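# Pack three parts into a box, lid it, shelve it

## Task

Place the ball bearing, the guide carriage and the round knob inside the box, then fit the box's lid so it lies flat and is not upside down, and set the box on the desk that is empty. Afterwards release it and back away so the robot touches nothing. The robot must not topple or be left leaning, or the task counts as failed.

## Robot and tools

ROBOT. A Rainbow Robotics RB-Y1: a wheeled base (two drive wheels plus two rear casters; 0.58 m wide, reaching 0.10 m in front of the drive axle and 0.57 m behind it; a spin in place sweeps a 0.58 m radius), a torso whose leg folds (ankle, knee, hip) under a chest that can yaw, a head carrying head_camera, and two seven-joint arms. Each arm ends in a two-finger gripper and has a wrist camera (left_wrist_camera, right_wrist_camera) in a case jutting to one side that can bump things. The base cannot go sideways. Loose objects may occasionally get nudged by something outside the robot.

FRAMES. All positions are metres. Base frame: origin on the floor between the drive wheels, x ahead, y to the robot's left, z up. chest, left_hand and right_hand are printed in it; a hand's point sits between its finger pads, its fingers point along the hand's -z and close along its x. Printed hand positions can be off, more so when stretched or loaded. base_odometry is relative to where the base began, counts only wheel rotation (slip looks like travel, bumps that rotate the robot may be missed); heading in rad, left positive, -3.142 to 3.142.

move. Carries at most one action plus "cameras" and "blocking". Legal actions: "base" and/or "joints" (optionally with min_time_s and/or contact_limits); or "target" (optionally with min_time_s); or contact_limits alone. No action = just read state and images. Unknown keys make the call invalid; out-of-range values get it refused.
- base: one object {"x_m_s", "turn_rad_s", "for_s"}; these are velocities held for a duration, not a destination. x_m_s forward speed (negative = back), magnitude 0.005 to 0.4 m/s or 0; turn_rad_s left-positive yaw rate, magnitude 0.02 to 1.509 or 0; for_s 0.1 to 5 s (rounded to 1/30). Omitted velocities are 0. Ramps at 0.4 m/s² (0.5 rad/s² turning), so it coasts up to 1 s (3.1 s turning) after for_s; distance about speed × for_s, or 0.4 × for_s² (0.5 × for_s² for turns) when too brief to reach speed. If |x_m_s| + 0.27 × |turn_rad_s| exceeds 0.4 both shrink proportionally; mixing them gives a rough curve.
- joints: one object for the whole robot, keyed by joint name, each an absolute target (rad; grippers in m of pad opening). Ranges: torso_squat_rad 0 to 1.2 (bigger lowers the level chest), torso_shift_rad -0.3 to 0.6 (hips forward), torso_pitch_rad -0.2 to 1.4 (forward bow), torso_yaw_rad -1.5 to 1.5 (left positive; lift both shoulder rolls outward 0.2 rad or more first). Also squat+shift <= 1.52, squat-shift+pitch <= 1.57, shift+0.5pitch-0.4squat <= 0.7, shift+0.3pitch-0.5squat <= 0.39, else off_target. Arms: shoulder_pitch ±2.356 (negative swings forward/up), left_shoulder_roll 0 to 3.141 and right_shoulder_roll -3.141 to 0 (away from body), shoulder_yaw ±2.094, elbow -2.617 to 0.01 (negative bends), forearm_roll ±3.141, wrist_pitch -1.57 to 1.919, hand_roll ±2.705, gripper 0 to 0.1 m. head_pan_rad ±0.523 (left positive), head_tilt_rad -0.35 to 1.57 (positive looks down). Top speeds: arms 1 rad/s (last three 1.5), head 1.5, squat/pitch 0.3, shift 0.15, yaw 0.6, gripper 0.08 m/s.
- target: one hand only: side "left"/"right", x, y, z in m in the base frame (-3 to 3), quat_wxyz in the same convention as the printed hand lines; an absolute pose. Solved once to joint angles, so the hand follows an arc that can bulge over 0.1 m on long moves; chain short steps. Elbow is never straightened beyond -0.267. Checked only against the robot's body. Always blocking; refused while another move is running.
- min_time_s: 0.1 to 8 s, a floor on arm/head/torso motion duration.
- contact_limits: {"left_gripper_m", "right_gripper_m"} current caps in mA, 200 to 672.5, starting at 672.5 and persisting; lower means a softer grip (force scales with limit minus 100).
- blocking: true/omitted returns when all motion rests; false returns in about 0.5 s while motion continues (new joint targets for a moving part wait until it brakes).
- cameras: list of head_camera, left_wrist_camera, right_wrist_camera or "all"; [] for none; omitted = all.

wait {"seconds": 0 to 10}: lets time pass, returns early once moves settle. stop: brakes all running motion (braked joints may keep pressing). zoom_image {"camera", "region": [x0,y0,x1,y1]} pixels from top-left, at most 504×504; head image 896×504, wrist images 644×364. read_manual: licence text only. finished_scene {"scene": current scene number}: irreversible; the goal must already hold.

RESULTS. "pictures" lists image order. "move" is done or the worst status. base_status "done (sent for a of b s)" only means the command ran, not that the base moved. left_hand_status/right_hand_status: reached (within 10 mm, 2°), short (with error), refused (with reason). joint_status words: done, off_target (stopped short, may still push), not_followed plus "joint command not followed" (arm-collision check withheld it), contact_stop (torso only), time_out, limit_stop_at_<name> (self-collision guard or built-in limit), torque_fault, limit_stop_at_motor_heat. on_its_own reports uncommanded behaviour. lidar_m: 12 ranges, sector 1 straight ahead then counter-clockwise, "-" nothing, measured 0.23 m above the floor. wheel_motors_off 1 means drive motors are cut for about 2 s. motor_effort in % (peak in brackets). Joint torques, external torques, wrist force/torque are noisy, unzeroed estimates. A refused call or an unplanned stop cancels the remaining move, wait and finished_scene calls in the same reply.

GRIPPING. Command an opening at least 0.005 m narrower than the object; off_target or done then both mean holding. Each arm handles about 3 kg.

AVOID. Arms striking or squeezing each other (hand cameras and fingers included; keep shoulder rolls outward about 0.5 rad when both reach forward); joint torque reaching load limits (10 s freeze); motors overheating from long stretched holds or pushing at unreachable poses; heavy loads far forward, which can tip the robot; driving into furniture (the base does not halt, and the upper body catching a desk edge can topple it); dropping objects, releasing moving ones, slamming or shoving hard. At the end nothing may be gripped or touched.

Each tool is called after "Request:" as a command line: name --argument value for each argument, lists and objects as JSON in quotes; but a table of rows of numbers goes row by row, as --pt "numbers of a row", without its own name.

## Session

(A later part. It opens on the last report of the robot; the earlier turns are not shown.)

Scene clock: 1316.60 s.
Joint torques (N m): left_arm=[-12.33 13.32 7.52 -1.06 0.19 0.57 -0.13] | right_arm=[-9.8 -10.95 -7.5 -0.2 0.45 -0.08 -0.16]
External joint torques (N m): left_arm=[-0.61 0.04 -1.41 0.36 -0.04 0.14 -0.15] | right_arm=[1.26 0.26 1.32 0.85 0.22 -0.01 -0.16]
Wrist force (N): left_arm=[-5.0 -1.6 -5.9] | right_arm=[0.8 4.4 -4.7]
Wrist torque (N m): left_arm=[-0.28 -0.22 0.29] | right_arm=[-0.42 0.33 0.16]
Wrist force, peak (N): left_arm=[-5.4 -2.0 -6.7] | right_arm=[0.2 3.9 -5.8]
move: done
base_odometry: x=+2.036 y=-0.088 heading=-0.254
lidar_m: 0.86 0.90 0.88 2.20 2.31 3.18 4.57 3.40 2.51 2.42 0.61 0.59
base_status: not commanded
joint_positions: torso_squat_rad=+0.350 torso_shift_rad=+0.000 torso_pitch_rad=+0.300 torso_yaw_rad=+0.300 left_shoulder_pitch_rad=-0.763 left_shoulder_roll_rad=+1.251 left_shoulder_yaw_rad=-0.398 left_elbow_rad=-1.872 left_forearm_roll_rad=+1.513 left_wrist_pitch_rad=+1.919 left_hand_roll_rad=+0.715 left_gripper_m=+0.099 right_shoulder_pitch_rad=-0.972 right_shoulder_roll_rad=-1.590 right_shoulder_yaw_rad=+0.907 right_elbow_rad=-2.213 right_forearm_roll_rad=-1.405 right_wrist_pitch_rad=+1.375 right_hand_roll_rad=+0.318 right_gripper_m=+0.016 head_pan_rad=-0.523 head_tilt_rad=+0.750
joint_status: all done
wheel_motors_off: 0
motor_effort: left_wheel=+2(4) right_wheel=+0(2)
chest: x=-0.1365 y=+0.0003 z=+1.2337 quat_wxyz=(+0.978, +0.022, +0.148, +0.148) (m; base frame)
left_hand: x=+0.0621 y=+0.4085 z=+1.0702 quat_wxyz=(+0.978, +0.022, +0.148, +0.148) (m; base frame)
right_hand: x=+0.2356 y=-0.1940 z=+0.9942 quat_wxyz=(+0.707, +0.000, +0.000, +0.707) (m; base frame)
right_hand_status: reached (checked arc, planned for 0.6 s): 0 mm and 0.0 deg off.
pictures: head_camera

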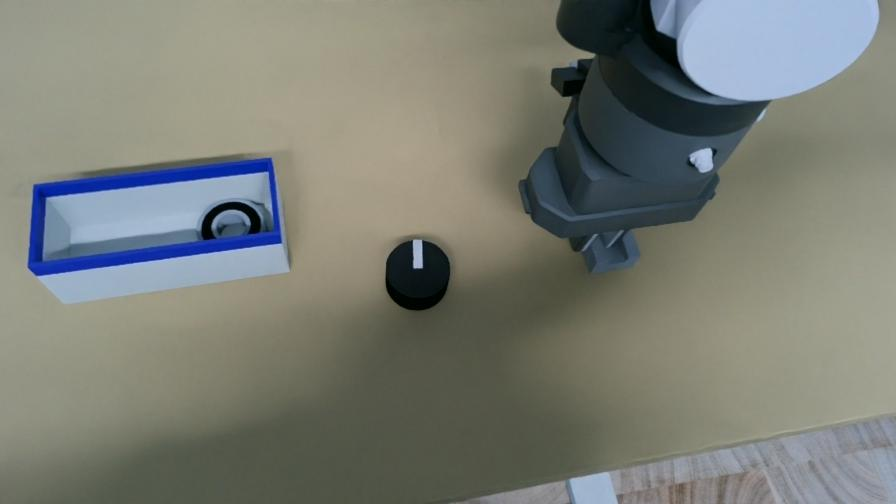

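Request:
move --target '{"side": "right", "x": 0.2355, "y": -0.194, "z": 0.990, "quat_wxyz": [0.7071, 0, 0, 0.7071]}' --min_time_s 0.6 --cameras '["head_camera", "right_wrist_camera"]'

Request:
zoom_image --camera "head_camera" --region '[550, 210, 670, 290]'

Request:
zoom_image --camera "right_wrist_camera" --region '[240, 150, 440, 350]'

Scene clock: 1328.27 s.
Joint torques (N m): left_arm=[-12.51 13.77 7.99 -1.06 0.02 0.66 -0.15] | right_arm=[-0.98 -4.49 0.15 2.77 1.9 -2.06 0.03]
External joint torques (N m): left_arm=[-0.77 0.5 -0.94 0.36 -0.21 0.22 -0.17] | right_arm=[10.11 6.75 8.97 3.87 1.66 -1.99 0.03]
Wrist force (N): left_arm=[-4.8 -2.2 -5.6] | right_arm=[-3.6 14.1 45.1]
Wrist torque (N m): left_arm=[-0.17 -0.16 0.30] | right_arm=[-0.37 1.07 -0.05]
Wrist force, peak (N): left_arm=[-5.3 -1.6 -6.7] | right_arm=[-3.2 14.3 45.8]
move: done
base_odometry: x=+2.036 y=-0.088 heading=-0.254
lidar_m: 0.86 0.90 0.87 2.20 2.31 3.17 4.54 3.39 2.52 2.42 0.61 0.59
base_status: not commanded
joint_positions: torso_squat_rad=+0.350 torso_shift_rad=+0.000 torso_pitch_rad=+0.299 torso_yaw_rad=+0.300 left_shoulder_pitch_rad=-0.763 left_shoulder_roll_rad=+1.251 left_shoulder_yaw_rad=-0.398 left_elbow_rad=-1.872 left_forearm_roll_rad=+1.513 left_wrist_pitch_rad=+1.919 left_hand_roll_rad=+0.715 left_gripper_m=+0.099 right_shoulder_pitch_rad=-0.968 right_shoulder_roll_rad=-1.586 right_shoulder_yaw_rad=+0.911 right_elbow_rad=-2.210 right_forearm_roll_rad=-1.394 right_wrist_pitch_rad=+1.369 right_hand_roll_rad=+0.318 right_gripper_m=+0.016 head_pan_rad=-0.523 head_tilt_rad=+0.750
joint_status: all done
wheel_motors_off: 0
motor_effort: left_wheel=+3(3) right_wheel=-1(2)
chest: x=-0.1372 y=+0.0004 z=+1.2337 quat_wxyz=(+0.978, +0.022, +0.147, +0.148) (m; base frame)
left_hand: x=+0.0616 y=+0.4085 z=+1.0704 quat_wxyz=(+0.978, +0.022, +0.147, +0.148) (m; base frame)
right_hand: x=+0.2361 y=-0.1939 z=+0.9921 quat_wxyz=(+0.707, -0.002, -0.002, +0.707) (m; base frame)
right_hand_status: reached (checked arc, planned for 0.6 s): 2 mm and 0.3 deg off.
pictures: head_camera, right_wrist_camera

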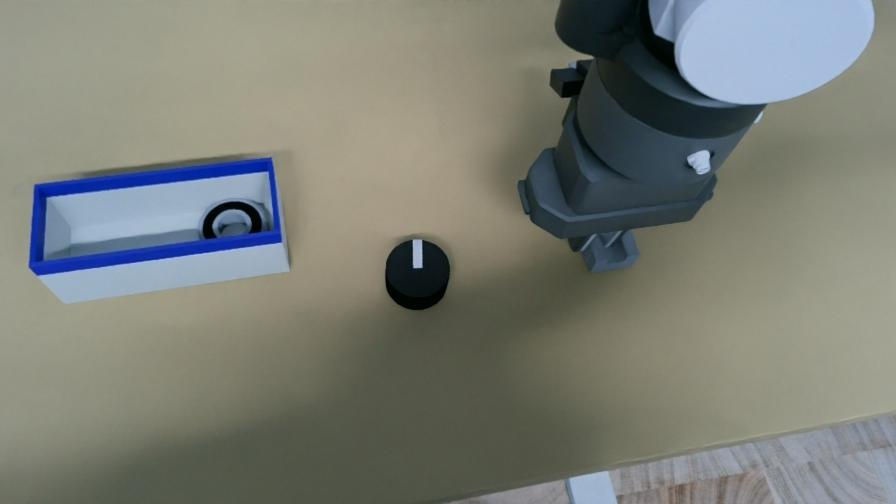

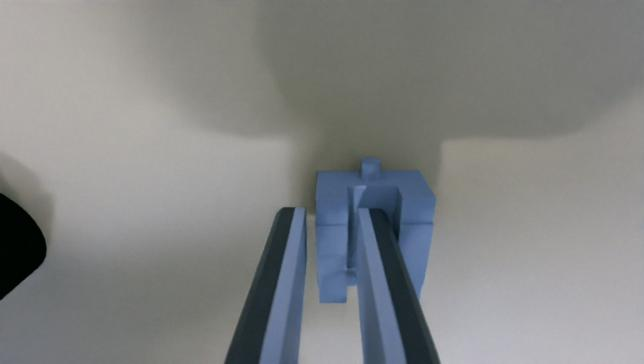

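Scaled by 4.200 from the camera's 896x504 image, which has a finer 1280x720 frame.

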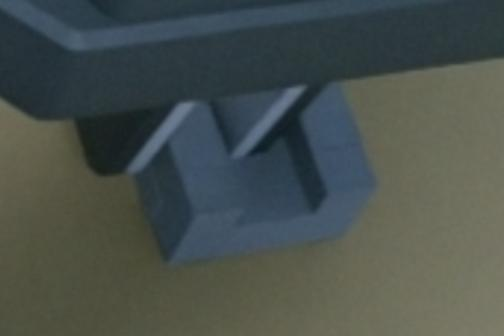

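Scaled by 2.520 from the camera's 644x364 image, which has a finer 1265x715 frame.

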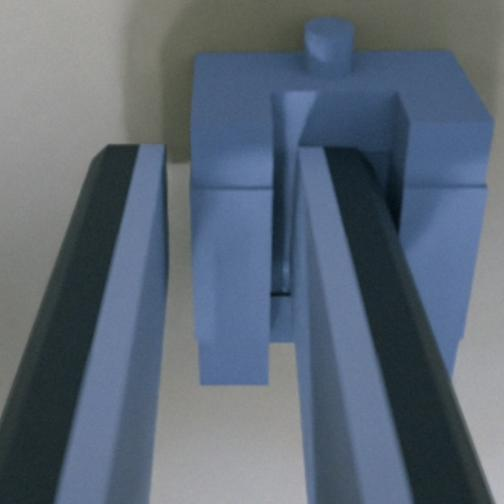

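Request:
move --target '{"side": "right", "x": 0.2355, "y": -0.194, "z": 0.9955, "quat_wxyz": [0.7071, 0, 0, 0.7071]}' --min_time_s 0.4 --cameras '[]'

Request:
move --joints '{"right_gripper_m": 0.0}' --cameras '["head_camera", "right_wrist_camera"]'

Request:
zoom_image --camera "right_wrist_camera" --region '[240, 150, 440, 350]'

Scene clock: 1347.10 s.
Joint torques (N m): left_arm=[-11.94 13.13 8.01 -1.51 0.47 0.66 0.02] | right_arm=[-11.02 -14.28 -10.15 -1.58 -0.09 0.12 0.25]
External joint torques (N m): left_arm=[-0.22 -0.14 -0.91 -0.08 0.24 0.22 0.01] | right_arm=[0.07 -3.07 -1.32 -0.54 -0.31 0.19 0.25]
Wrist force (N): left_arm=[-4.4 -1.2 -5.5] | right_arm=[0.4 3.7 -5.0]
Wrist torque (N m): left_arm=[-0.29 -0.14 0.27] | right_arm=[-0.37 0.30 0.12]
Wrist force, peak (N): left_arm=[-5.6 -2.1 -6.5] | right_arm=[-3.6 14.6 45.4]
move: done
base_odometry: x=+2.036 y=-0.088 heading=-0.254
lidar_m: 0.86 0.90 0.88 2.20 2.29 3.19 4.56 3.39 2.50 2.43 0.60 0.59
base_status: not commanded
joint_positions: torso_squat_rad=+0.350 torso_shift_rad=+0.000 torso_pitch_rad=+0.300 torso_yaw_rad=+0.300 left_shoulder_pitch_rad=-0.763 left_shoulder_roll_rad=+1.251 left_shoulder_yaw_rad=-0.398 left_elbow_rad=-1.872 left_forearm_roll_rad=+1.513 left_wrist_pitch_rad=+1.919 left_hand_roll_rad=+0.715 left_gripper_m=+0.099 right_shoulder_pitch_rad=-0.974 right_shoulder_roll_rad=-1.589 right_shoulder_yaw_rad=+0.907 right_elbow_rad=-2.211 right_forearm_roll_rad=-1.409 right_wrist_pitch_rad=+1.377 right_hand_roll_rad=+0.321 right_gripper_m=+0.016 head_pan_rad=-0.523 head_tilt_rad=+0.750
joint_status: all done
wheel_motors_off: 0
motor_effort: left_wheel=+3(4) right_wheel=+0(2)
chest: x=-0.1367 y=+0.0004 z=+1.2337 quat_wxyz=(+0.978, +0.022, +0.148, +0.148) (m; base frame)
left_hand: x=+0.0619 y=+0.4085 z=+1.0702 quat_wxyz=(+0.978, +0.022, +0.147, +0.148) (m; base frame)
right_hand: x=+0.2356 y=-0.1939 z=+0.9949 quat_wxyz=(+0.707, +0.000, +0.000, +0.707) (m; base frame)
right_hand_status: reached (checked arc, planned for 0.4 s): 1 mm and 0.1 deg off.
pictures: none
No camera images: "cameras" was empty.

Scene clock: 1347.73 s.
Joint torques (N m): left_arm=[-12.11 13.61 7.81 -1.48 0.42 0.66 0.14] | right_arm=[-10.9 -14.58 -10.04 -1.56 0 0.13 0.27]
External joint torques (N m): left_arm=[-0.39 0.33 -1.11 -0.06 0.19 0.23 0.12] | right_arm=[0.19 -3.37 -1.21 -0.52 -0.23 0.2 0.27]
Wrist force (N): left_arm=[-4.4 -1.9 -5.8] | right_arm=[0.1 3.9 -4.9]
Wrist torque (N m): left_arm=[-0.27 -0.15 0.27] | right_arm=[-0.34 0.26 0.16]
Wrist force, peak (N): left_arm=[-5.2 -1.7 -6.2] | right_arm=[0.3 4.1 -5.6]
move: off_target
base_odometry: x=+2.036 y=-0.088 heading=-0.254
lidar_m: 0.86 0.89 0.89 2.21 2.30 3.18 4.55 3.41 2.52 2.42 0.61 0.59
base_status: not commanded
joint_positions: torso_squat_rad=+0.350 torso_shift_rad=+0.000 torso_pitch_rad=+0.300 torso_yaw_rad=+0.300 left_shoulder_pitch_rad=-0.763 left_shoulder_roll_rad=+1.251 left_shoulder_yaw_rad=-0.398 left_elbow_rad=-1.872 left_forearm_roll_rad=+1.513 left_wrist_pitch_rad=+1.919 left_hand_roll_rad=+0.715 left_gripper_m=+0.099 right_shoulder_pitch_rad=-0.974 right_shoulder_roll_rad=-1.589 right_shoulder_yaw_rad=+0.907 right_elbow_rad=-2.211 right_forearm_roll_rad=-1.409 right_wrist_pitch_rad=+1.377 right_hand_roll_rad=+0.321 right_gripper_m=+0.008 head_pan_rad=-0.523 head_tilt_rad=+0.750
joint_status: right_gripper_m off_target (ended at +0.008, target +0.000)
wheel_motors_off: 0
motor_effort: left_wheel=+3(4) right_wheel=+1(2)
chest: x=-0.1367 y=+0.0004 z=+1.2337 quat_wxyz=(+0.978, +0.022, +0.148, +0.148) (m; base frame)
left_hand: x=+0.0619 y=+0.4085 z=+1.0702 quat_wxyz=(+0.978, +0.022, +0.147, +0.148) (m; base frame)
right_hand: x=+0.2356 y=-0.1939 z=+0.9949 quat_wxyz=(+0.707, +0.000, +0.000, +0.707) (m; base frame)
pictures: head_camera, right_wrist_camera

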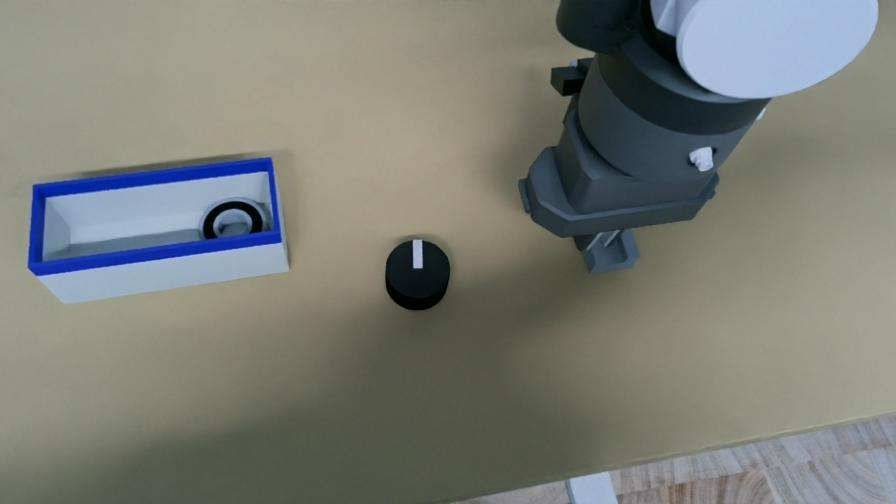

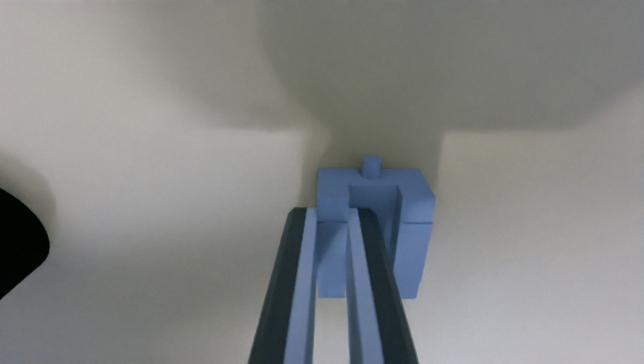

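Scaled by 2.520 from the camera's 644x364 image, which has a finer 1265x715 frame.

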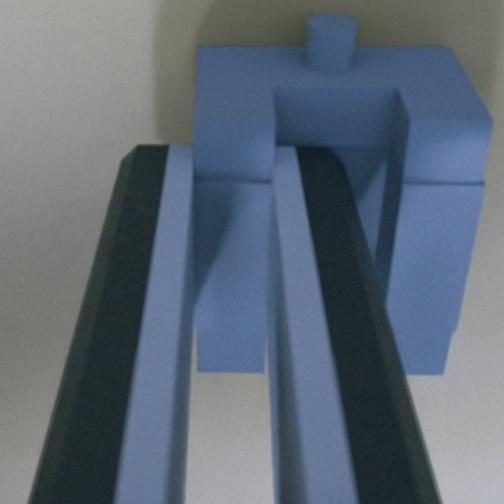

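Request:
move --target '{"side": "right", "x": 0.2356, "y": -0.194, "z": 1.09, "quat_wxyz": [0.7071, 0, 0, 0.7071]}' --min_time_s 1.5 --cameras '["right_wrist_camera"]'

Request:
move --target '{"side": "right", "x": 0.27, "y": 0.04, "z": 1.12, "quat_wxyz": [1, 0, 0, 0]}' --min_time_s 2.5 --cameras '["right_wrist_camera"]'

Request:
move --joints '{"head_pan_rad": 0.0}' --cameras '["head_camera"]'

Scene clock: 1383.43 s.
Joint torques (N m): left_arm=[-12.01 13.42 7.66 -1.14 0.41 0.52 0.09] | right_arm=[-11.75 -13.45 -10.79 0.11 -0.08 0.29 0.27]
External joint torques (N m): left_arm=[-0.29 0.14 -1.26 0.28 0.18 0.08 0.07] | right_arm=[-0.95 -3.42 -1.9 -0.81 -0.31 0.36 0.27]
Wrist force (N): left_arm=[-4.9 -1.4 -5.5] | right_arm=[0.9 3.9 -6.2]
Wrist torque (N m): left_arm=[-0.31 -0.22 0.27] | right_arm=[-0.40 0.34 0.18]
Wrist force, peak (N): left_arm=[-6.1 -1.9 -6.0] | right_arm=[0.8 4.6 -6.2]
move: done
base_odometry: x=+2.036 y=-0.088 heading=-0.254
lidar_m: 0.86 0.91 0.88 2.21 2.30 3.18 4.56 3.40 2.51 2.42 0.60 0.59
base_status: not commanded
joint_positions: torso_squat_rad=+0.350 torso_shift_rad=+0.000 torso_pitch_rad=+0.300 torso_yaw_rad=+0.300 left_shoulder_pitch_rad=-0.763 left_shoulder_roll_rad=+1.251 left_shoulder_yaw_rad=-0.398 left_elbow_rad=-1.872 left_forearm_roll_rad=+1.513 left_wrist_pitch_rad=+1.919 left_hand_roll_rad=+0.715 left_gripper_m=+0.099 right_shoulder_pitch_rad=-1.151 right_shoulder_roll_rad=-1.687 right_shoulder_yaw_rad=+0.761 right_elbow_rad=-2.238 right_forearm_roll_rad=-1.684 right_wrist_pitch_rad=+1.565 right_hand_roll_rad=+0.337 right_gripper_m=+0.008 head_pan_rad=-0.523 head_tilt_rad=+0.750
joint_status: all done
wheel_motors_off: 0
motor_effort: left_wheel=+3(4) right_wheel=+0(2)
chest: x=-0.1367 y=+0.0004 z=+1.2337 quat_wxyz=(+0.978, +0.022, +0.148, +0.148) (m; base frame)
left_hand: x=+0.0619 y=+0.4085 z=+1.0702 quat_wxyz=(+0.978, +0.022, +0.147, +0.148) (m; base frame)
right_hand: x=+0.2354 y=-0.1939 z=+1.0897 quat_wxyz=(+0.707, +0.000, +0.000, +0.707) (m; base frame)
right_hand_status: reached (checked arc, planned for 1.5 s): 0 mm and 0.0 deg off.
pictures: right_wrist_camera

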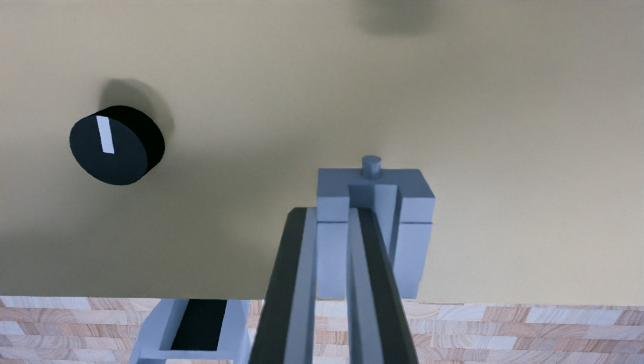

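Scene clock: 1386.27 s.
Joint torques (N m): left_arm=[-12.34 12.66 7.59 -1.54 0.07 0.41 -0.04] | right_arm=[-21.44 -5.16 -8.41 -0.48 0.31 0.22 -0.03]
External joint torques (N m): left_arm=[-0.62 -0.62 -1.33 -0.11 -0.16 -0.03 -0.05] | right_arm=[-0.91 0.02 0.89 0.5 0.12 0.23 -0.03]
Wrist force (N): left_arm=[-5.1 -1.8 -5.7] | right_arm=[0.6 4.1 -6.0]
Wrist torque (N m): left_arm=[-0.25 -0.17 0.31] | right_arm=[-0.42 0.27 0.15]
Wrist force, peak (N): left_arm=[-5.8 -1.1 -6.1] | right_arm=[0.3 3.8 -6.9]
move: done
base_odometry: x=+2.036 y=-0.088 heading=-0.254
lidar_m: 0.86 0.90 0.89 2.20 2.30 3.20 4.57 3.40 2.51 2.43 0.60 0.59
base_status: not commanded
joint_positions: torso_squat_rad=+0.350 torso_shift_rad=+0.000 torso_pitch_rad=+0.300 torso_yaw_rad=+0.300 left_shoulder_pitch_rad=-0.763 left_shoulder_roll_rad=+1.251 left_shoulder_yaw_rad=-0.398 left_elbow_rad=-1.872 left_forearm_roll_rad=+1.513 left_wrist_pitch_rad=+1.919 left_hand_roll_rad=+0.715 left_gripper_m=+0.099 right_shoulder_pitch_rad=-1.648 right_shoulder_roll_rad=-0.786 right_shoulder_yaw_rad=+0.954 right_elbow_rad=-1.639 right_forearm_roll_rad=-1.497 right_wrist_pitch_rad=+1.867 right_hand_roll_rad=-1.514 right_gripper_m=+0.008 head_pan_rad=-0.523 head_tilt_rad=+0.750
joint_status: all done
wheel_motors_off: 0
motor_effort: left_wheel=+4(4) right_wheel=+0(2)
chest: x=-0.1367 y=+0.0004 z=+1.2337 quat_wxyz=(+0.978, +0.022, +0.148, +0.148) (m; base frame)
left_hand: x=+0.0619 y=+0.4085 z=+1.0702 quat_wxyz=(+0.978, +0.022, +0.147, +0.148) (m; base frame)
right_hand: x=+0.2696 y=+0.0398 z=+1.1203 quat_wxyz=(+1.000, +0.004, -0.002, +0.005) (m; base frame)
right_hand_status: reached (checked arc, planned for 2.5 s): 1 mm and 0.7 deg off.
pictures: right_wrist_camera

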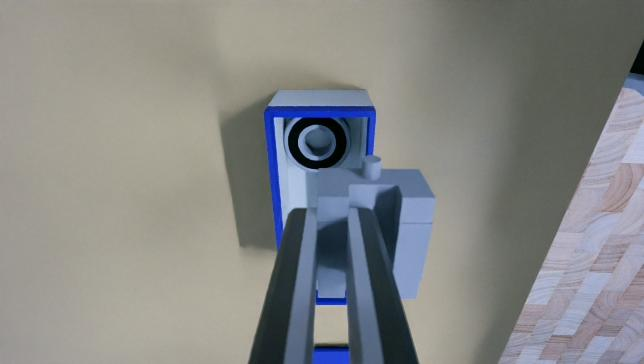

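Scene clock: 1387.30 s.
Joint torques (N m): left_arm=[-12.5 12.99 7.93 -1.37 0.27 0.63 -0.14] | right_arm=[-21.27 -5.54 -8.43 -0.4 0.21 0.3 0.03]
External joint torques (N m): left_arm=[-0.78 -0.29 -0.99 0.05 0.03 0.2 -0.16] | right_arm=[-0.73 -0.36 0.87 0.58 0.01 0.31 0.03]
Wrist force (N): left_arm=[-4.4 -2.0 -6.2] | right_arm=[0.8 3.4 -5.8]
Wrist torque (N m): left_arm=[-0.21 -0.11 0.29] | right_arm=[-0.33 0.30 0.15]
Wrist force, peak (N): left_arm=[-5.1 -2.2 -6.2] | right_arm=[0.0 3.7 -6.9]
move: done
base_odometry: x=+2.036 y=-0.088 heading=-0.254
lidar_m: 0.86 0.90 0.86 2.20 2.31 3.19 4.55 3.40 2.51 2.42 0.60 0.58
base_status: not commanded
joint_positions: torso_squat_rad=+0.350 torso_shift_rad=+0.000 torso_pitch_rad=+0.300 torso_yaw_rad=+0.300 left_shoulder_pitch_rad=-0.763 left_shoulder_roll_rad=+1.251 left_shoulder_yaw_rad=-0.398 left_elbow_rad=-1.872 left_forearm_roll_rad=+1.513 left_wrist_pitch_rad=+1.919 left_hand_roll_rad=+0.715 left_gripper_m=+0.099 right_shoulder_pitch_rad=-1.648 right_shoulder_roll_rad=-0.786 right_shoulder_yaw_rad=+0.954 right_elbow_rad=-1.639 right_forearm_roll_rad=-1.497 right_wrist_pitch_rad=+1.867 right_hand_roll_rad=-1.514 right_gripper_m=+0.008 head_pan_rad=+0.000 head_tilt_rad=+0.750
joint_status: all done
wheel_motors_off: 0
motor_effort: left_wheel=+3(4) right_wheel=+2(2)
chest: x=-0.1367 y=+0.0004 z=+1.2337 quat_wxyz=(+0.978, +0.022, +0.148, +0.148) (m; base frame)
left_hand: x=+0.0619 y=+0.4085 z=+1.0702 quat_wxyz=(+0.978, +0.022, +0.147, +0.148) (m; base frame)
right_hand: x=+0.2696 y=+0.0398 z=+1.1203 quat_wxyz=(+1.000, +0.004, -0.002, +0.005) (m; base frame)
pictures: head_camera

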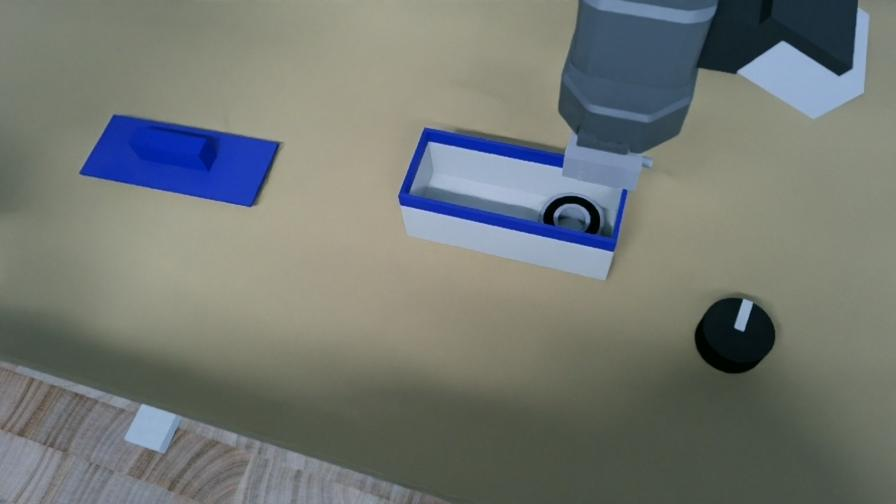

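Request:
move --target '{"side": "right", "x": 0.2848, "y": 0.14, "z": 1.08, "quat_wxyz": [1, 0, 0, 0]}' --min_time_s 2.0 --cameras '["right_wrist_camera", "head_camera"]'

Request:
zoom_image --camera "right_wrist_camera" --region '[160, 0, 500, 364]'

Scene clock: 1401.20 s.
Joint torques (N m): left_arm=[-11.96 12.84 8.28 -1.05 0.16 0.5 0.05] | right_arm=[-24.49 -4.86 -7.11 -1.31 0.35 0.12 0.18]
External joint torques (N m): left_arm=[-0.24 -0.44 -0.64 0.37 -0.07 0.06 0.04] | right_arm=[-1.56 0.18 0.76 0.64 0.15 0.12 0.18]
Wrist force (N): left_arm=[-4.9 -0.9 -5.5] | right_arm=[0.6 4.1 -4.8]
Wrist torque (N m): left_arm=[-0.39 -0.19 0.28] | right_arm=[-0.43 0.34 0.14]
Wrist force, peak (N): left_arm=[-5.6 -1.9 -6.4] | right_arm=[0.3 4.5 -6.3]
move: done
base_odometry: x=+2.036 y=-0.088 heading=-0.254
lidar_m: 0.84 0.89 0.87 2.21 2.29 3.20 4.56 3.39 2.51 2.42 0.61 0.58
base_status: not commanded
joint_positions: torso_squat_rad=+0.350 torso_shift_rad=+0.000 torso_pitch_rad=+0.300 torso_yaw_rad=+0.300 left_shoulder_pitch_rad=-0.763 left_shoulder_roll_rad=+1.251 left_shoulder_yaw_rad=-0.398 left_elbow_rad=-1.872 left_forearm_roll_rad=+1.513 left_wrist_pitch_rad=+1.919 left_hand_roll_rad=+0.715 left_gripper_m=+0.099 right_shoulder_pitch_rad=-1.742 right_shoulder_roll_rad=-0.416 right_shoulder_yaw_rad=+1.055 right_elbow_rad=-1.110 right_forearm_roll_rad=-1.360 right_wrist_pitch_rad=+1.753 right_hand_roll_rad=-1.369 right_gripper_m=+0.008 head_pan_rad=+0.000 head_tilt_rad=+0.750
joint_status: all done
wheel_motors_off: 0
motor_effort: left_wheel=+3(4) right_wheel=-2(2)
chest: x=-0.1367 y=+0.0004 z=+1.2337 quat_wxyz=(+0.978, +0.022, +0.148, +0.148) (m; base frame)
left_hand: x=+0.0619 y=+0.4085 z=+1.0702 quat_wxyz=(+0.978, +0.022, +0.147, +0.148) (m; base frame)
right_hand: x=+0.2848 y=+0.1398 z=+1.0799 quat_wxyz=(+1.000, +0.000, +0.000, +0.000) (m; base frame)
right_hand_status: reached (checked arc, planned for 2.0 s): 0 mm and 0.0 deg off.
pictures: head_camera, right_wrist_camera

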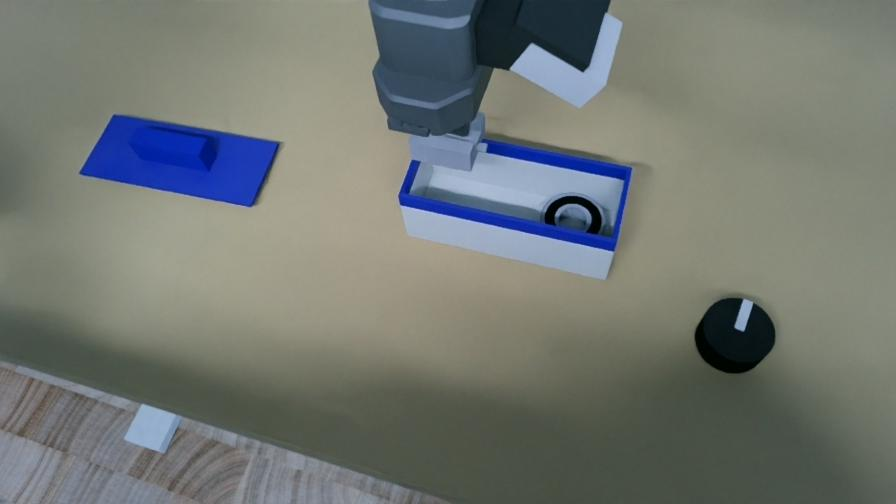

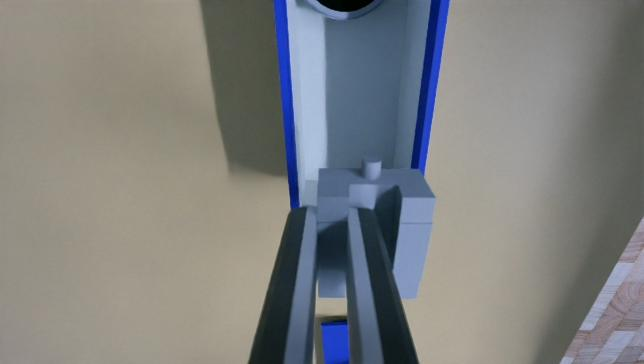

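Scaled by 1.385 from the camera's 644x364 image, which has a finer 1265x715 frame.

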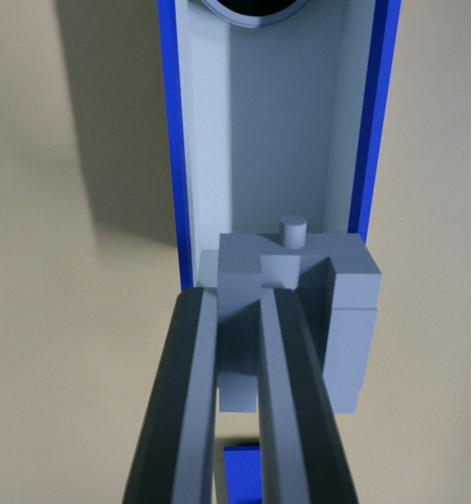

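Request:
zoom_image --camera "right_wrist_camera" --region '[250, 0, 460, 120]'

Request:
zoom_image --camera "right_wrist_camera" --region '[250, 100, 460, 220]'

Scaled by 2.400 from the camera's 644x364 image, which has a finer 1265x715 frame.

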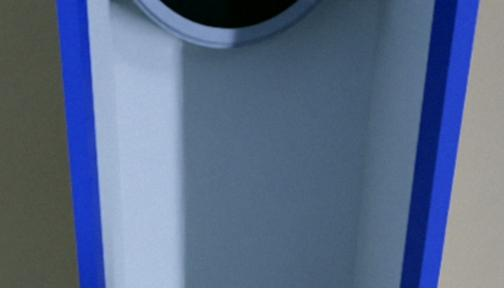

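Scaled by 2.400 from the camera's 644x364 image, which has a finer 1265x715 frame.

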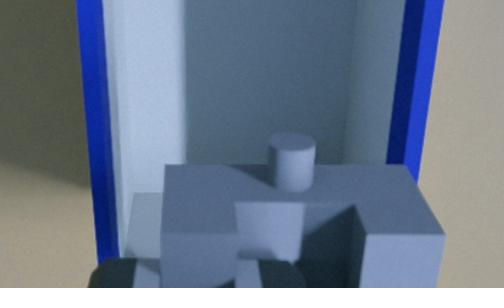

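Request:
move --target '{"side": "right", "x": 0.2821, "y": 0.14, "z": 1.045, "quat_wxyz": [1, 0, 0, 0]}' --min_time_s 1.2 --cameras '["right_wrist_camera", "head_camera"]'

Request:
zoom_image --camera "right_wrist_camera" --region '[230, 100, 480, 340]'

Request:
zoom_image --camera "head_camera" --region '[370, 80, 650, 290]'

Scene clock: 1486.20 s.
Joint torques (N m): left_arm=[-11.94 12.97 7.52 -1.29 0.19 0.48 -0.24] | right_arm=[-22.76 -3.84 -7.11 -3.25 0.46 0.1 -0.18]
External joint torques (N m): left_arm=[-0.22 -0.31 -1.41 0.13 -0.04 0.05 -0.26] | right_arm=[0.03 0.76 0.85 -1.08 0.26 0.1 -0.18]
Wrist force (N): left_arm=[-5.3 -1.7 -5.6] | right_arm=[0.5 3.8 -5.4]
Wrist torque (N m): left_arm=[-0.28 -0.23 0.26] | right_arm=[-0.38 0.33 0.17]
Wrist force, peak (N): left_arm=[-5.5 -2.3 -6.6] | right_arm=[0.2 4.0 -6.6]
move: done
base_odometry: x=+2.036 y=-0.088 heading=-0.254
lidar_m: 0.85 0.89 0.88 2.21 2.30 3.19 4.55 3.38 2.51 2.42 0.59 0.59
base_status: not commanded
joint_positions: torso_squat_rad=+0.350 torso_shift_rad=+0.000 torso_pitch_rad=+0.300 torso_yaw_rad=+0.300 left_shoulder_pitch_rad=-0.763 left_shoulder_roll_rad=+1.251 left_shoulder_yaw_rad=-0.398 left_elbow_rad=-1.872 left_forearm_roll_rad=+1.513 left_wrist_pitch_rad=+1.919 left_hand_roll_rad=+0.715 left_gripper_m=+0.099 right_shoulder_pitch_rad=-1.678 right_shoulder_roll_rad=-0.408 right_shoulder_yaw_rad=+1.088 right_elbow_rad=-1.126 right_forearm_roll_rad=-1.323 right_wrist_pitch_rad=+1.694 right_hand_roll_rad=-1.375 right_gripper_m=+0.008 head_pan_rad=+0.000 head_tilt_rad=+0.750
joint_status: all done
wheel_motors_off: 0
motor_effort: left_wheel=+3(4) right_wheel=+0(2)
chest: x=-0.1367 y=+0.0004 z=+1.2337 quat_wxyz=(+0.978, +0.022, +0.148, +0.148) (m; base frame)
left_hand: x=+0.0619 y=+0.4085 z=+1.0702 quat_wxyz=(+0.978, +0.022, +0.147, +0.148) (m; base frame)
right_hand: x=+0.2823 y=+0.1398 z=+1.0451 quat_wxyz=(+1.000, +0.000, +0.000, +0.000) (m; base frame)
right_hand_status: reached (checked arc, planned for 1.2 s): 0 mm and 0.0 deg off.
pictures: head_camera, right_wrist_camera

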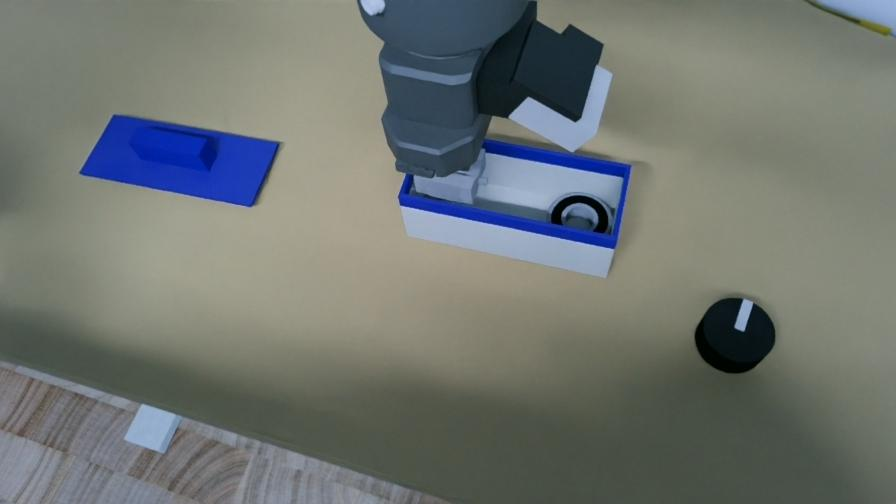

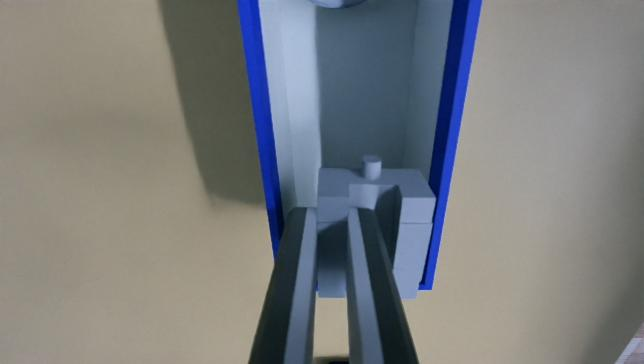

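Scaled by 2.016 from the camera's 644x364 image, which has a finer 1265x715 frame.

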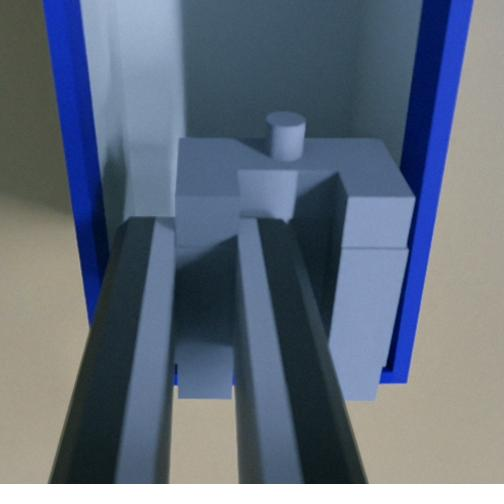

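Scaled by 1.800 from the camera's 896x504 image, which has a finer 1280x720 frame.

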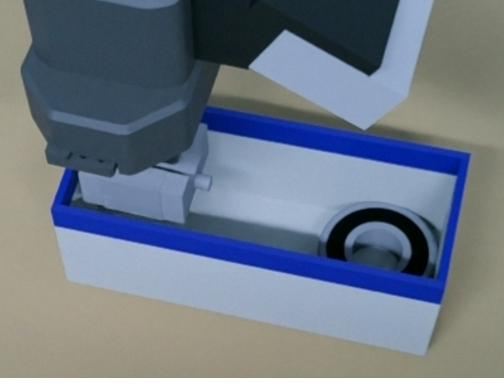

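Request:
move --target '{"side": "right", "x": 0.2815, "y": 0.14, "z": 1.004, "quat_wxyz": [1, 0, 0, 0]}' --min_time_s 1.5 --cameras '["right_wrist_camera"]'

Scene clock: 1509.27 s.
Joint torques (N m): left_arm=[-12.17 13.61 7.61 -1.55 0.49 0.53 0.01] | right_arm=[-22.41 -3.59 -6.69 -1.64 0.45 0.04 0.23]
External joint torques (N m): left_arm=[-0.45 0.33 -1.31 -0.12 0.26 0.1 0] | right_arm=[0.23 0.5 1.13 0.79 0.25 0.04 0.23]
Wrist force (N): left_arm=[-4.9 -1.8 -6.3] | right_arm=[0.6 4.1 -5.6]
Wrist torque (N m): left_arm=[-0.24 -0.19 0.28] | right_arm=[-0.44 0.32 0.14]
Wrist force, peak (N): left_arm=[-5.3 -1.7 -6.4] | right_arm=[0.4 4.4 -6.2]
move: done
base_odometry: x=+2.036 y=-0.088 heading=-0.254
lidar_m: 0.85 0.89 0.89 2.21 2.30 3.19 4.57 3.39 2.51 2.41 0.58 0.60
base_status: not commanded
joint_positions: torso_squat_rad=+0.350 torso_shift_rad=+0.000 torso_pitch_rad=+0.300 torso_yaw_rad=+0.300 left_shoulder_pitch_rad=-0.763 left_shoulder_roll_rad=+1.251 left_shoulder_yaw_rad=-0.398 left_elbow_rad=-1.872 left_forearm_roll_rad=+1.513 left_wrist_pitch_rad=+1.919 left_hand_roll_rad=+0.715 left_gripper_m=+0.099 right_shoulder_pitch_rad=-1.610 right_shoulder_roll_rad=-0.388 right_shoulder_yaw_rad=+1.128 right_elbow_rad=-1.105 right_forearm_roll_rad=-1.278 right_wrist_pitch_rad=+1.618 right_hand_roll_rad=-1.362 right_gripper_m=+0.008 head_pan_rad=+0.000 head_tilt_rad=+0.750
joint_status: all done
wheel_motors_off: 0
motor_effort: left_wheel=+2(4) right_wheel=+1(2)
chest: x=-0.1367 y=+0.0004 z=+1.2337 quat_wxyz=(+0.978, +0.022, +0.148, +0.148) (m; base frame)
left_hand: x=+0.0619 y=+0.4085 z=+1.0702 quat_wxyz=(+0.978, +0.022, +0.147, +0.148) (m; base frame)
right_hand: x=+0.2816 y=+0.1398 z=+1.0041 quat_wxyz=(+1.000, +0.000, +0.000, +0.000) (m; base frame)
right_hand_status: reached (checked arc, planned for 1.5 s): 0 mm and 0.0 deg off.
pictures: right_wrist_camera

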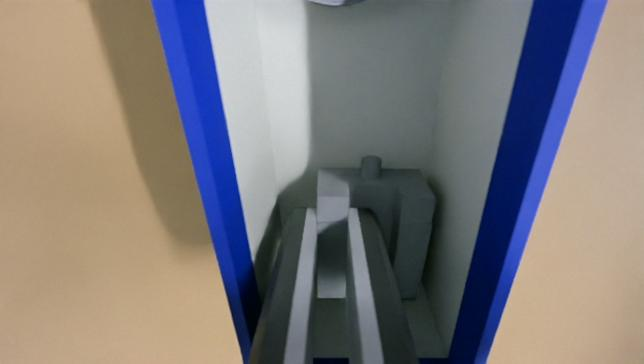

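Request:
move --target '{"side": "right", "x": 0.2815, "y": 0.14, "z": 0.9995, "quat_wxyz": [1, 0, 0, 0]}' --min_time_s 0.6 --cameras '["right_wrist_camera"]'

Request:
move --target '{"side": "right", "x": 0.2815, "y": 0.14, "z": 0.9975, "quat_wxyz": [1, 0, 0, 0]}' --min_time_s 0.4 --cameras '[]'

Scene clock: 1517.43 s.
Joint torques (N m): left_arm=[-12.24 13.46 7.93 -1.34 0.28 0.74 0.05] | right_arm=[-22.15 -3.08 -6.45 -1.83 0.33 -0.05 0.34]
External joint torques (N m): left_arm=[-0.52 0.18 -1 0.08 0.05 0.3 0.03] | right_arm=[0.47 0.96 1.33 0.63 0.13 -0.06 0.34]
Wrist force (N): left_arm=[-4.9 -2.2 -5.1] | right_arm=[0.7 4.5 -5.8]
Wrist torque (N m): left_arm=[-0.18 -0.20 0.26] | right_arm=[-0.46 0.32 0.15]
Wrist force, peak (N): left_arm=[-5.8 -1.6 -6.2] | right_arm=[0.6 5.1 -5.7]
move: done
base_odometry: x=+2.036 y=-0.088 heading=-0.254
lidar_m: 0.85 0.90 0.89 2.21 2.32 3.20 4.57 3.41 2.51 2.42 0.60 0.58
base_status: not commanded
joint_positions: torso_squat_rad=+0.350 torso_shift_rad=+0.000 torso_pitch_rad=+0.300 torso_yaw_rad=+0.300 left_shoulder_pitch_rad=-0.763 left_shoulder_roll_rad=+1.251 left_shoulder_yaw_rad=-0.398 left_elbow_rad=-1.872 left_forearm_roll_rad=+1.513 left_wrist_pitch_rad=+1.919 left_hand_roll_rad=+0.715 left_gripper_m=+0.099 right_shoulder_pitch_rad=-1.604 right_shoulder_roll_rad=-0.384 right_shoulder_yaw_rad=+1.132 right_elbow_rad=-1.098 right_forearm_roll_rad=-1.273 right_wrist_pitch_rad=+1.610 right_hand_roll_rad=-1.358 right_gripper_m=+0.008 head_pan_rad=+0.000 head_tilt_rad=+0.750
joint_status: all done
wheel_motors_off: 0
motor_effort: left_wheel=+3(4) right_wheel=+2(3)
chest: x=-0.1367 y=+0.0004 z=+1.2337 quat_wxyz=(+0.978, +0.022, +0.148, +0.148) (m; base frame)
left_hand: x=+0.0619 y=+0.4085 z=+1.0702 quat_wxyz=(+0.978, +0.022, +0.147, +0.148) (m; base frame)
right_hand: x=+0.2816 y=+0.1399 z=+0.9996 quat_wxyz=(+1.000, +0.000, +0.000, +0.000) (m; base frame)
right_hand_status: reached (checked arc, planned for 0.6 s): 0 mm and 0.0 deg off.
pictures: right_wrist_camera

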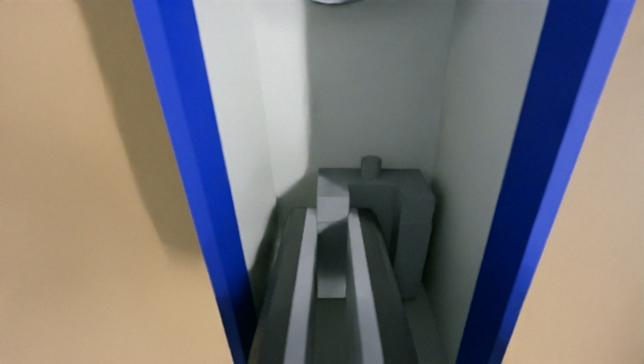

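Scene clock: 1518.17 s.
Joint torques (N m): left_arm=[-12.12 13.53 7.38 -1.34 0.29 0.6 0.1] | right_arm=[-16.43 -2.18 -3.6 -0.51 0.59 -0.36 0.32]
External joint torques (N m): left_arm=[-0.4 0.25 -1.54 0.09 0.06 0.16 0.09] | right_arm=[6.2 1.86 4.17 1.95 0.39 -0.37 0.32]
Wrist force (N): left_arm=[-5.1 -2.2 -5.6] | right_arm=[-1.6 2.4 14.2]
Wrist torque (N m): left_arm=[-0.21 -0.18 0.32] | right_arm=[-0.40 0.36 0.20]
Wrist force, peak (N): left_arm=[-5.8 -1.7 -6.2] | right_arm=[-1.2 -0.2 15.1]
move: done
base_odometry: x=+2.036 y=-0.088 heading=-0.254
lidar_m: 0.86 0.89 0.88 2.21 2.32 3.18 4.55 3.40 2.51 2.43 0.60 0.59
base_status: not commanded
joint_positions: torso_squat_rad=+0.350 torso_shift_rad=+0.000 torso_pitch_rad=+0.300 torso_yaw_rad=+0.300 left_shoulder_pitch_rad=-0.763 left_shoulder_roll_rad=+1.251 left_shoulder_yaw_rad=-0.398 left_elbow_rad=-1.872 left_forearm_roll_rad=+1.513 left_wrist_pitch_rad=+1.919 left_hand_roll_rad=+0.715 left_gripper_m=+0.099 right_shoulder_pitch_rad=-1.602 right_shoulder_roll_rad=-0.382 right_shoulder_yaw_rad=+1.133 right_elbow_rad=-1.096 right_forearm_roll_rad=-1.271 right_wrist_pitch_rad=+1.606 right_hand_roll_rad=-1.357 right_gripper_m=+0.008 head_pan_rad=+0.000 head_tilt_rad=+0.750
joint_status: all done
wheel_motors_off: 0
motor_effort: left_wheel=+3(4) right_wheel=-1(2)
chest: x=-0.1367 y=+0.0004 z=+1.2337 quat_wxyz=(+0.978, +0.022, +0.148, +0.148) (m; base frame)
left_hand: x=+0.0619 y=+0.4085 z=+1.0702 quat_wxyz=(+0.978, +0.022, +0.147, +0.148) (m; base frame)
right_hand: x=+0.2819 y=+0.1402 z=+0.9984 quat_wxyz=(+1.000, +0.001, -0.001, +0.000) (m; base frame)
right_hand_status: reached (checked arc, planned for 0.4 s): 1 mm and 0.1 deg off.
pictures: none
No camera images: "cameras" was empty.

Request:
move --target '{"side": "right", "x": 0.2815, "y": 0.14, "z": 0.9988, "quat_wxyz": [1, 0, 0, 0]}' --min_time_s 0.4 --cameras '[]'

Request:
move --joints '{"right_gripper_m": 0.0125}' --cameras '["right_wrist_camera"]'

Request:
move --target '{"side": "right", "x": 0.2815, "y": 0.14, "z": 1.03, "quat_wxyz": [1, 0, 0, 0]}' --min_time_s 1.5 --cameras '["right_wrist_camera", "head_camera"]'

Scene clock: 1530.97 s.
Joint torques (N m): left_arm=[-11.94 13.7 8.37 -1.56 0.19 0.68 -0.06] | right_arm=[-18.79 -6.28 -7.01 -1.75 0.45 0.68 0.17]
External joint torques (N m): left_arm=[-0.22 0.43 -0.56 -0.14 -0.04 0.24 -0.07] | right_arm=[3.84 -2.25 0.76 0.71 0.25 0.68 0.17]
Wrist force (N): left_arm=[-5.3 -1.8 -5.9] | right_arm=[-0.6 5.2 6.4]
Wrist torque (N m): left_arm=[-0.23 -0.20 0.29] | right_arm=[-0.30 0.42 0.16]
Wrist force, peak (N): left_arm=[-5.5 -2.4 -6.4] | right_arm=[-1.9 2.9 15.3]
move: done
base_odometry: x=+2.036 y=-0.088 heading=-0.254
lidar_m: 0.86 0.90 0.87 2.21 2.31 3.20 4.56 3.40 2.50 2.43 0.60 0.59
base_status: not commanded
joint_positions: torso_squat_rad=+0.350 torso_shift_rad=+0.000 torso_pitch_rad=+0.300 torso_yaw_rad=+0.300 left_shoulder_pitch_rad=-0.763 left_shoulder_roll_rad=+1.251 left_shoulder_yaw_rad=-0.398 left_elbow_rad=-1.872 left_forearm_roll_rad=+1.513 left_wrist_pitch_rad=+1.919 left_hand_roll_rad=+0.715 left_gripper_m=+0.099 right_shoulder_pitch_rad=-1.603 right_shoulder_roll_rad=-0.382 right_shoulder_yaw_rad=+1.133 right_elbow_rad=-1.096 right_forearm_roll_rad=-1.271 right_wrist_pitch_rad=+1.606 right_hand_roll_rad=-1.357 right_gripper_m=+0.008 head_pan_rad=+0.000 head_tilt_rad=+0.750
joint_status: all done
wheel_motors_off: 0
motor_effort: left_wheel=+3(4) right_wheel=+1(2)
chest: x=-0.1367 y=+0.0004 z=+1.2337 quat_wxyz=(+0.978, +0.022, +0.148, +0.148) (m; base frame)
left_hand: x=+0.0619 y=+0.4085 z=+1.0702 quat_wxyz=(+0.978, +0.022, +0.147, +0.148) (m; base frame)
right_hand: x=+0.2818 y=+0.1406 z=+0.9988 quat_wxyz=(+1.000, +0.001, -0.001, +0.000) (m; base frame)
right_hand_status: reached (checked arc, planned for 0.4 s): 1 mm and 0.2 deg off.
pictures: none
No camera images: "cameras" was empty.

Scene clock: 1531.43 s.
Joint torques (N m): left_arm=[-11.91 12.87 7.85 -1.32 0.23 0.46 0.12] | right_arm=[-21.91 -6.29 -6.92 -2.05 0.35 0.44 0.09]
External joint torques (N m): left_arm=[-0.19 -0.41 -1.07 0.11 0 0.02 0.1] | right_arm=[0.71 -2.27 0.85 0.41 0.14 0.44 0.09]
Wrist force (N): left_arm=[-4.9 -1.8 -6.1] | right_arm=[0.1 3.4 -4.3]
Wrist torque (N m): left_arm=[-0.25 -0.18 0.29] | right_arm=[-0.38 0.28 0.18]
Wrist force, peak (N): left_arm=[-4.9 -1.8 -6.1] | right_arm=[-0.6 5.6 5.9]
move: done
base_odometry: x=+2.036 y=-0.088 heading=-0.254
lidar_m: 0.84 0.90 0.88 2.21 2.30 3.17 4.57 3.39 2.51 2.43 0.61 0.57
base_status: not commanded
joint_positions: torso_squat_rad=+0.350 torso_shift_rad=+0.000 torso_pitch_rad=+0.300 torso_yaw_rad=+0.300 left_shoulder_pitch_rad=-0.763 left_shoulder_roll_rad=+1.251 left_shoulder_yaw_rad=-0.398 left_elbow_rad=-1.872 left_forearm_roll_rad=+1.513 left_wrist_pitch_rad=+1.919 left_hand_roll_rad=+0.715 left_gripper_m=+0.099 right_shoulder_pitch_rad=-1.602 right_shoulder_roll_rad=-0.382 right_shoulder_yaw_rad=+1.133 right_elbow_rad=-1.096 right_forearm_roll_rad=-1.271 right_wrist_pitch_rad=+1.606 right_hand_roll_rad=-1.357 right_gripper_m=+0.012 head_pan_rad=+0.000 head_tilt_rad=+0.750
joint_status: all done
wheel_motors_off: 0
motor_effort: left_wheel=+2(5) right_wheel=+0(2)
chest: x=-0.1366 y=+0.0004 z=+1.2337 quat_wxyz=(+0.978, +0.022, +0.148, +0.148) (m; base frame)
left_hand: x=+0.0620 y=+0.4085 z=+1.0702 quat_wxyz=(+0.978, +0.022, +0.147, +0.148) (m; base frame)
right_hand: x=+0.2818 y=+0.1404 z=+0.9985 quat_wxyz=(+1.000, +0.001, +0.000, +0.000) (m; base frame)
pictures: right_wrist_camera

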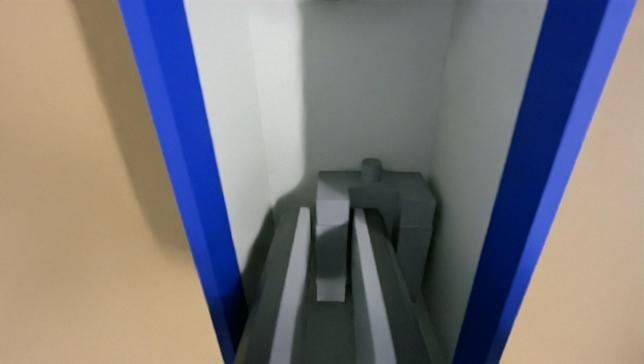

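Scene clock: 1533.27 s.
Joint torques (N m): left_arm=[-12.02 13.57 7.81 -1.52 0.28 0.59 -0.17] | right_arm=[-23.97 -7.44 -9.85 -3.25 -0.31 0.42 -0.09]
External joint torques (N m): left_arm=[-0.3 0.29 -1.12 -0.09 0.05 0.15 -0.18] | right_arm=[-1.26 -3.04 -1.92 -0.98 -0.51 0.42 -0.09]
Wrist force (N): left_arm=[-5.1 -1.5 -5.8] | right_arm=[0.7 3.8 -4.8]
Wrist torque (N m): left_arm=[-0.31 -0.20 0.27] | right_arm=[-0.42 0.35 0.12]
Wrist force, peak (N): left_arm=[-5.8 -1.6 -5.9] | right_arm=[1.4 4.8 -4.7]
move: done
base_odometry: x=+2.036 y=-0.088 heading=-0.254
lidar_m: 0.85 0.89 0.88 2.20 2.29 3.20 4.56 3.40 2.52 2.42 0.59 0.60
base_status: not commanded
joint_positions: torso_squat_rad=+0.350 torso_shift_rad=+0.000 torso_pitch_rad=+0.300 torso_yaw_rad=+0.300 left_shoulder_pitch_rad=-0.763 left_shoulder_roll_rad=+1.251 left_shoulder_yaw_rad=-0.398 left_elbow_rad=-1.872 left_forearm_roll_rad=+1.513 left_wrist_pitch_rad=+1.919 left_hand_roll_rad=+0.715 left_gripper_m=+0.099 right_shoulder_pitch_rad=-1.652 right_shoulder_roll_rad=-0.401 right_shoulder_yaw_rad=+1.103 right_elbow_rad=-1.122 right_forearm_roll_rad=-1.306 right_wrist_pitch_rad=+1.667 right_hand_roll_rad=-1.373 right_gripper_m=+0.012 head_pan_rad=+0.000 head_tilt_rad=+0.750
joint_status: all done
wheel_motors_off: 0
motor_effort: left_wheel=+3(4) right_wheel=-2(2)
chest: x=-0.1366 y=+0.0004 z=+1.2337 quat_wxyz=(+0.978, +0.022, +0.148, +0.148) (m; base frame)
left_hand: x=+0.0620 y=+0.4085 z=+1.0702 quat_wxyz=(+0.978, +0.022, +0.147, +0.148) (m; base frame)
right_hand: x=+0.2813 y=+0.1400 z=+1.0296 quat_wxyz=(+1.000, +0.000, +0.000, +0.000) (m; base frame)
right_hand_status: reached (checked arc, planned for 1.5 s): 0 mm and 0.0 deg off.
pictures: head_camera, right_wrist_camera

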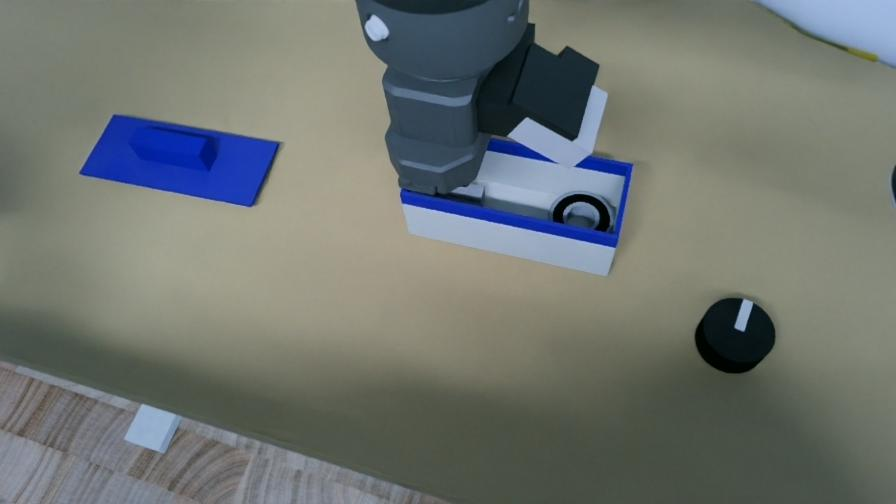

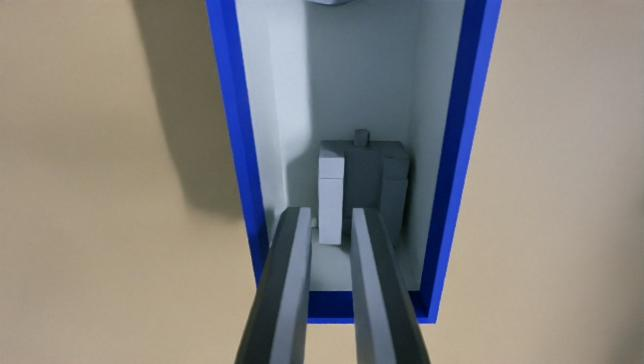

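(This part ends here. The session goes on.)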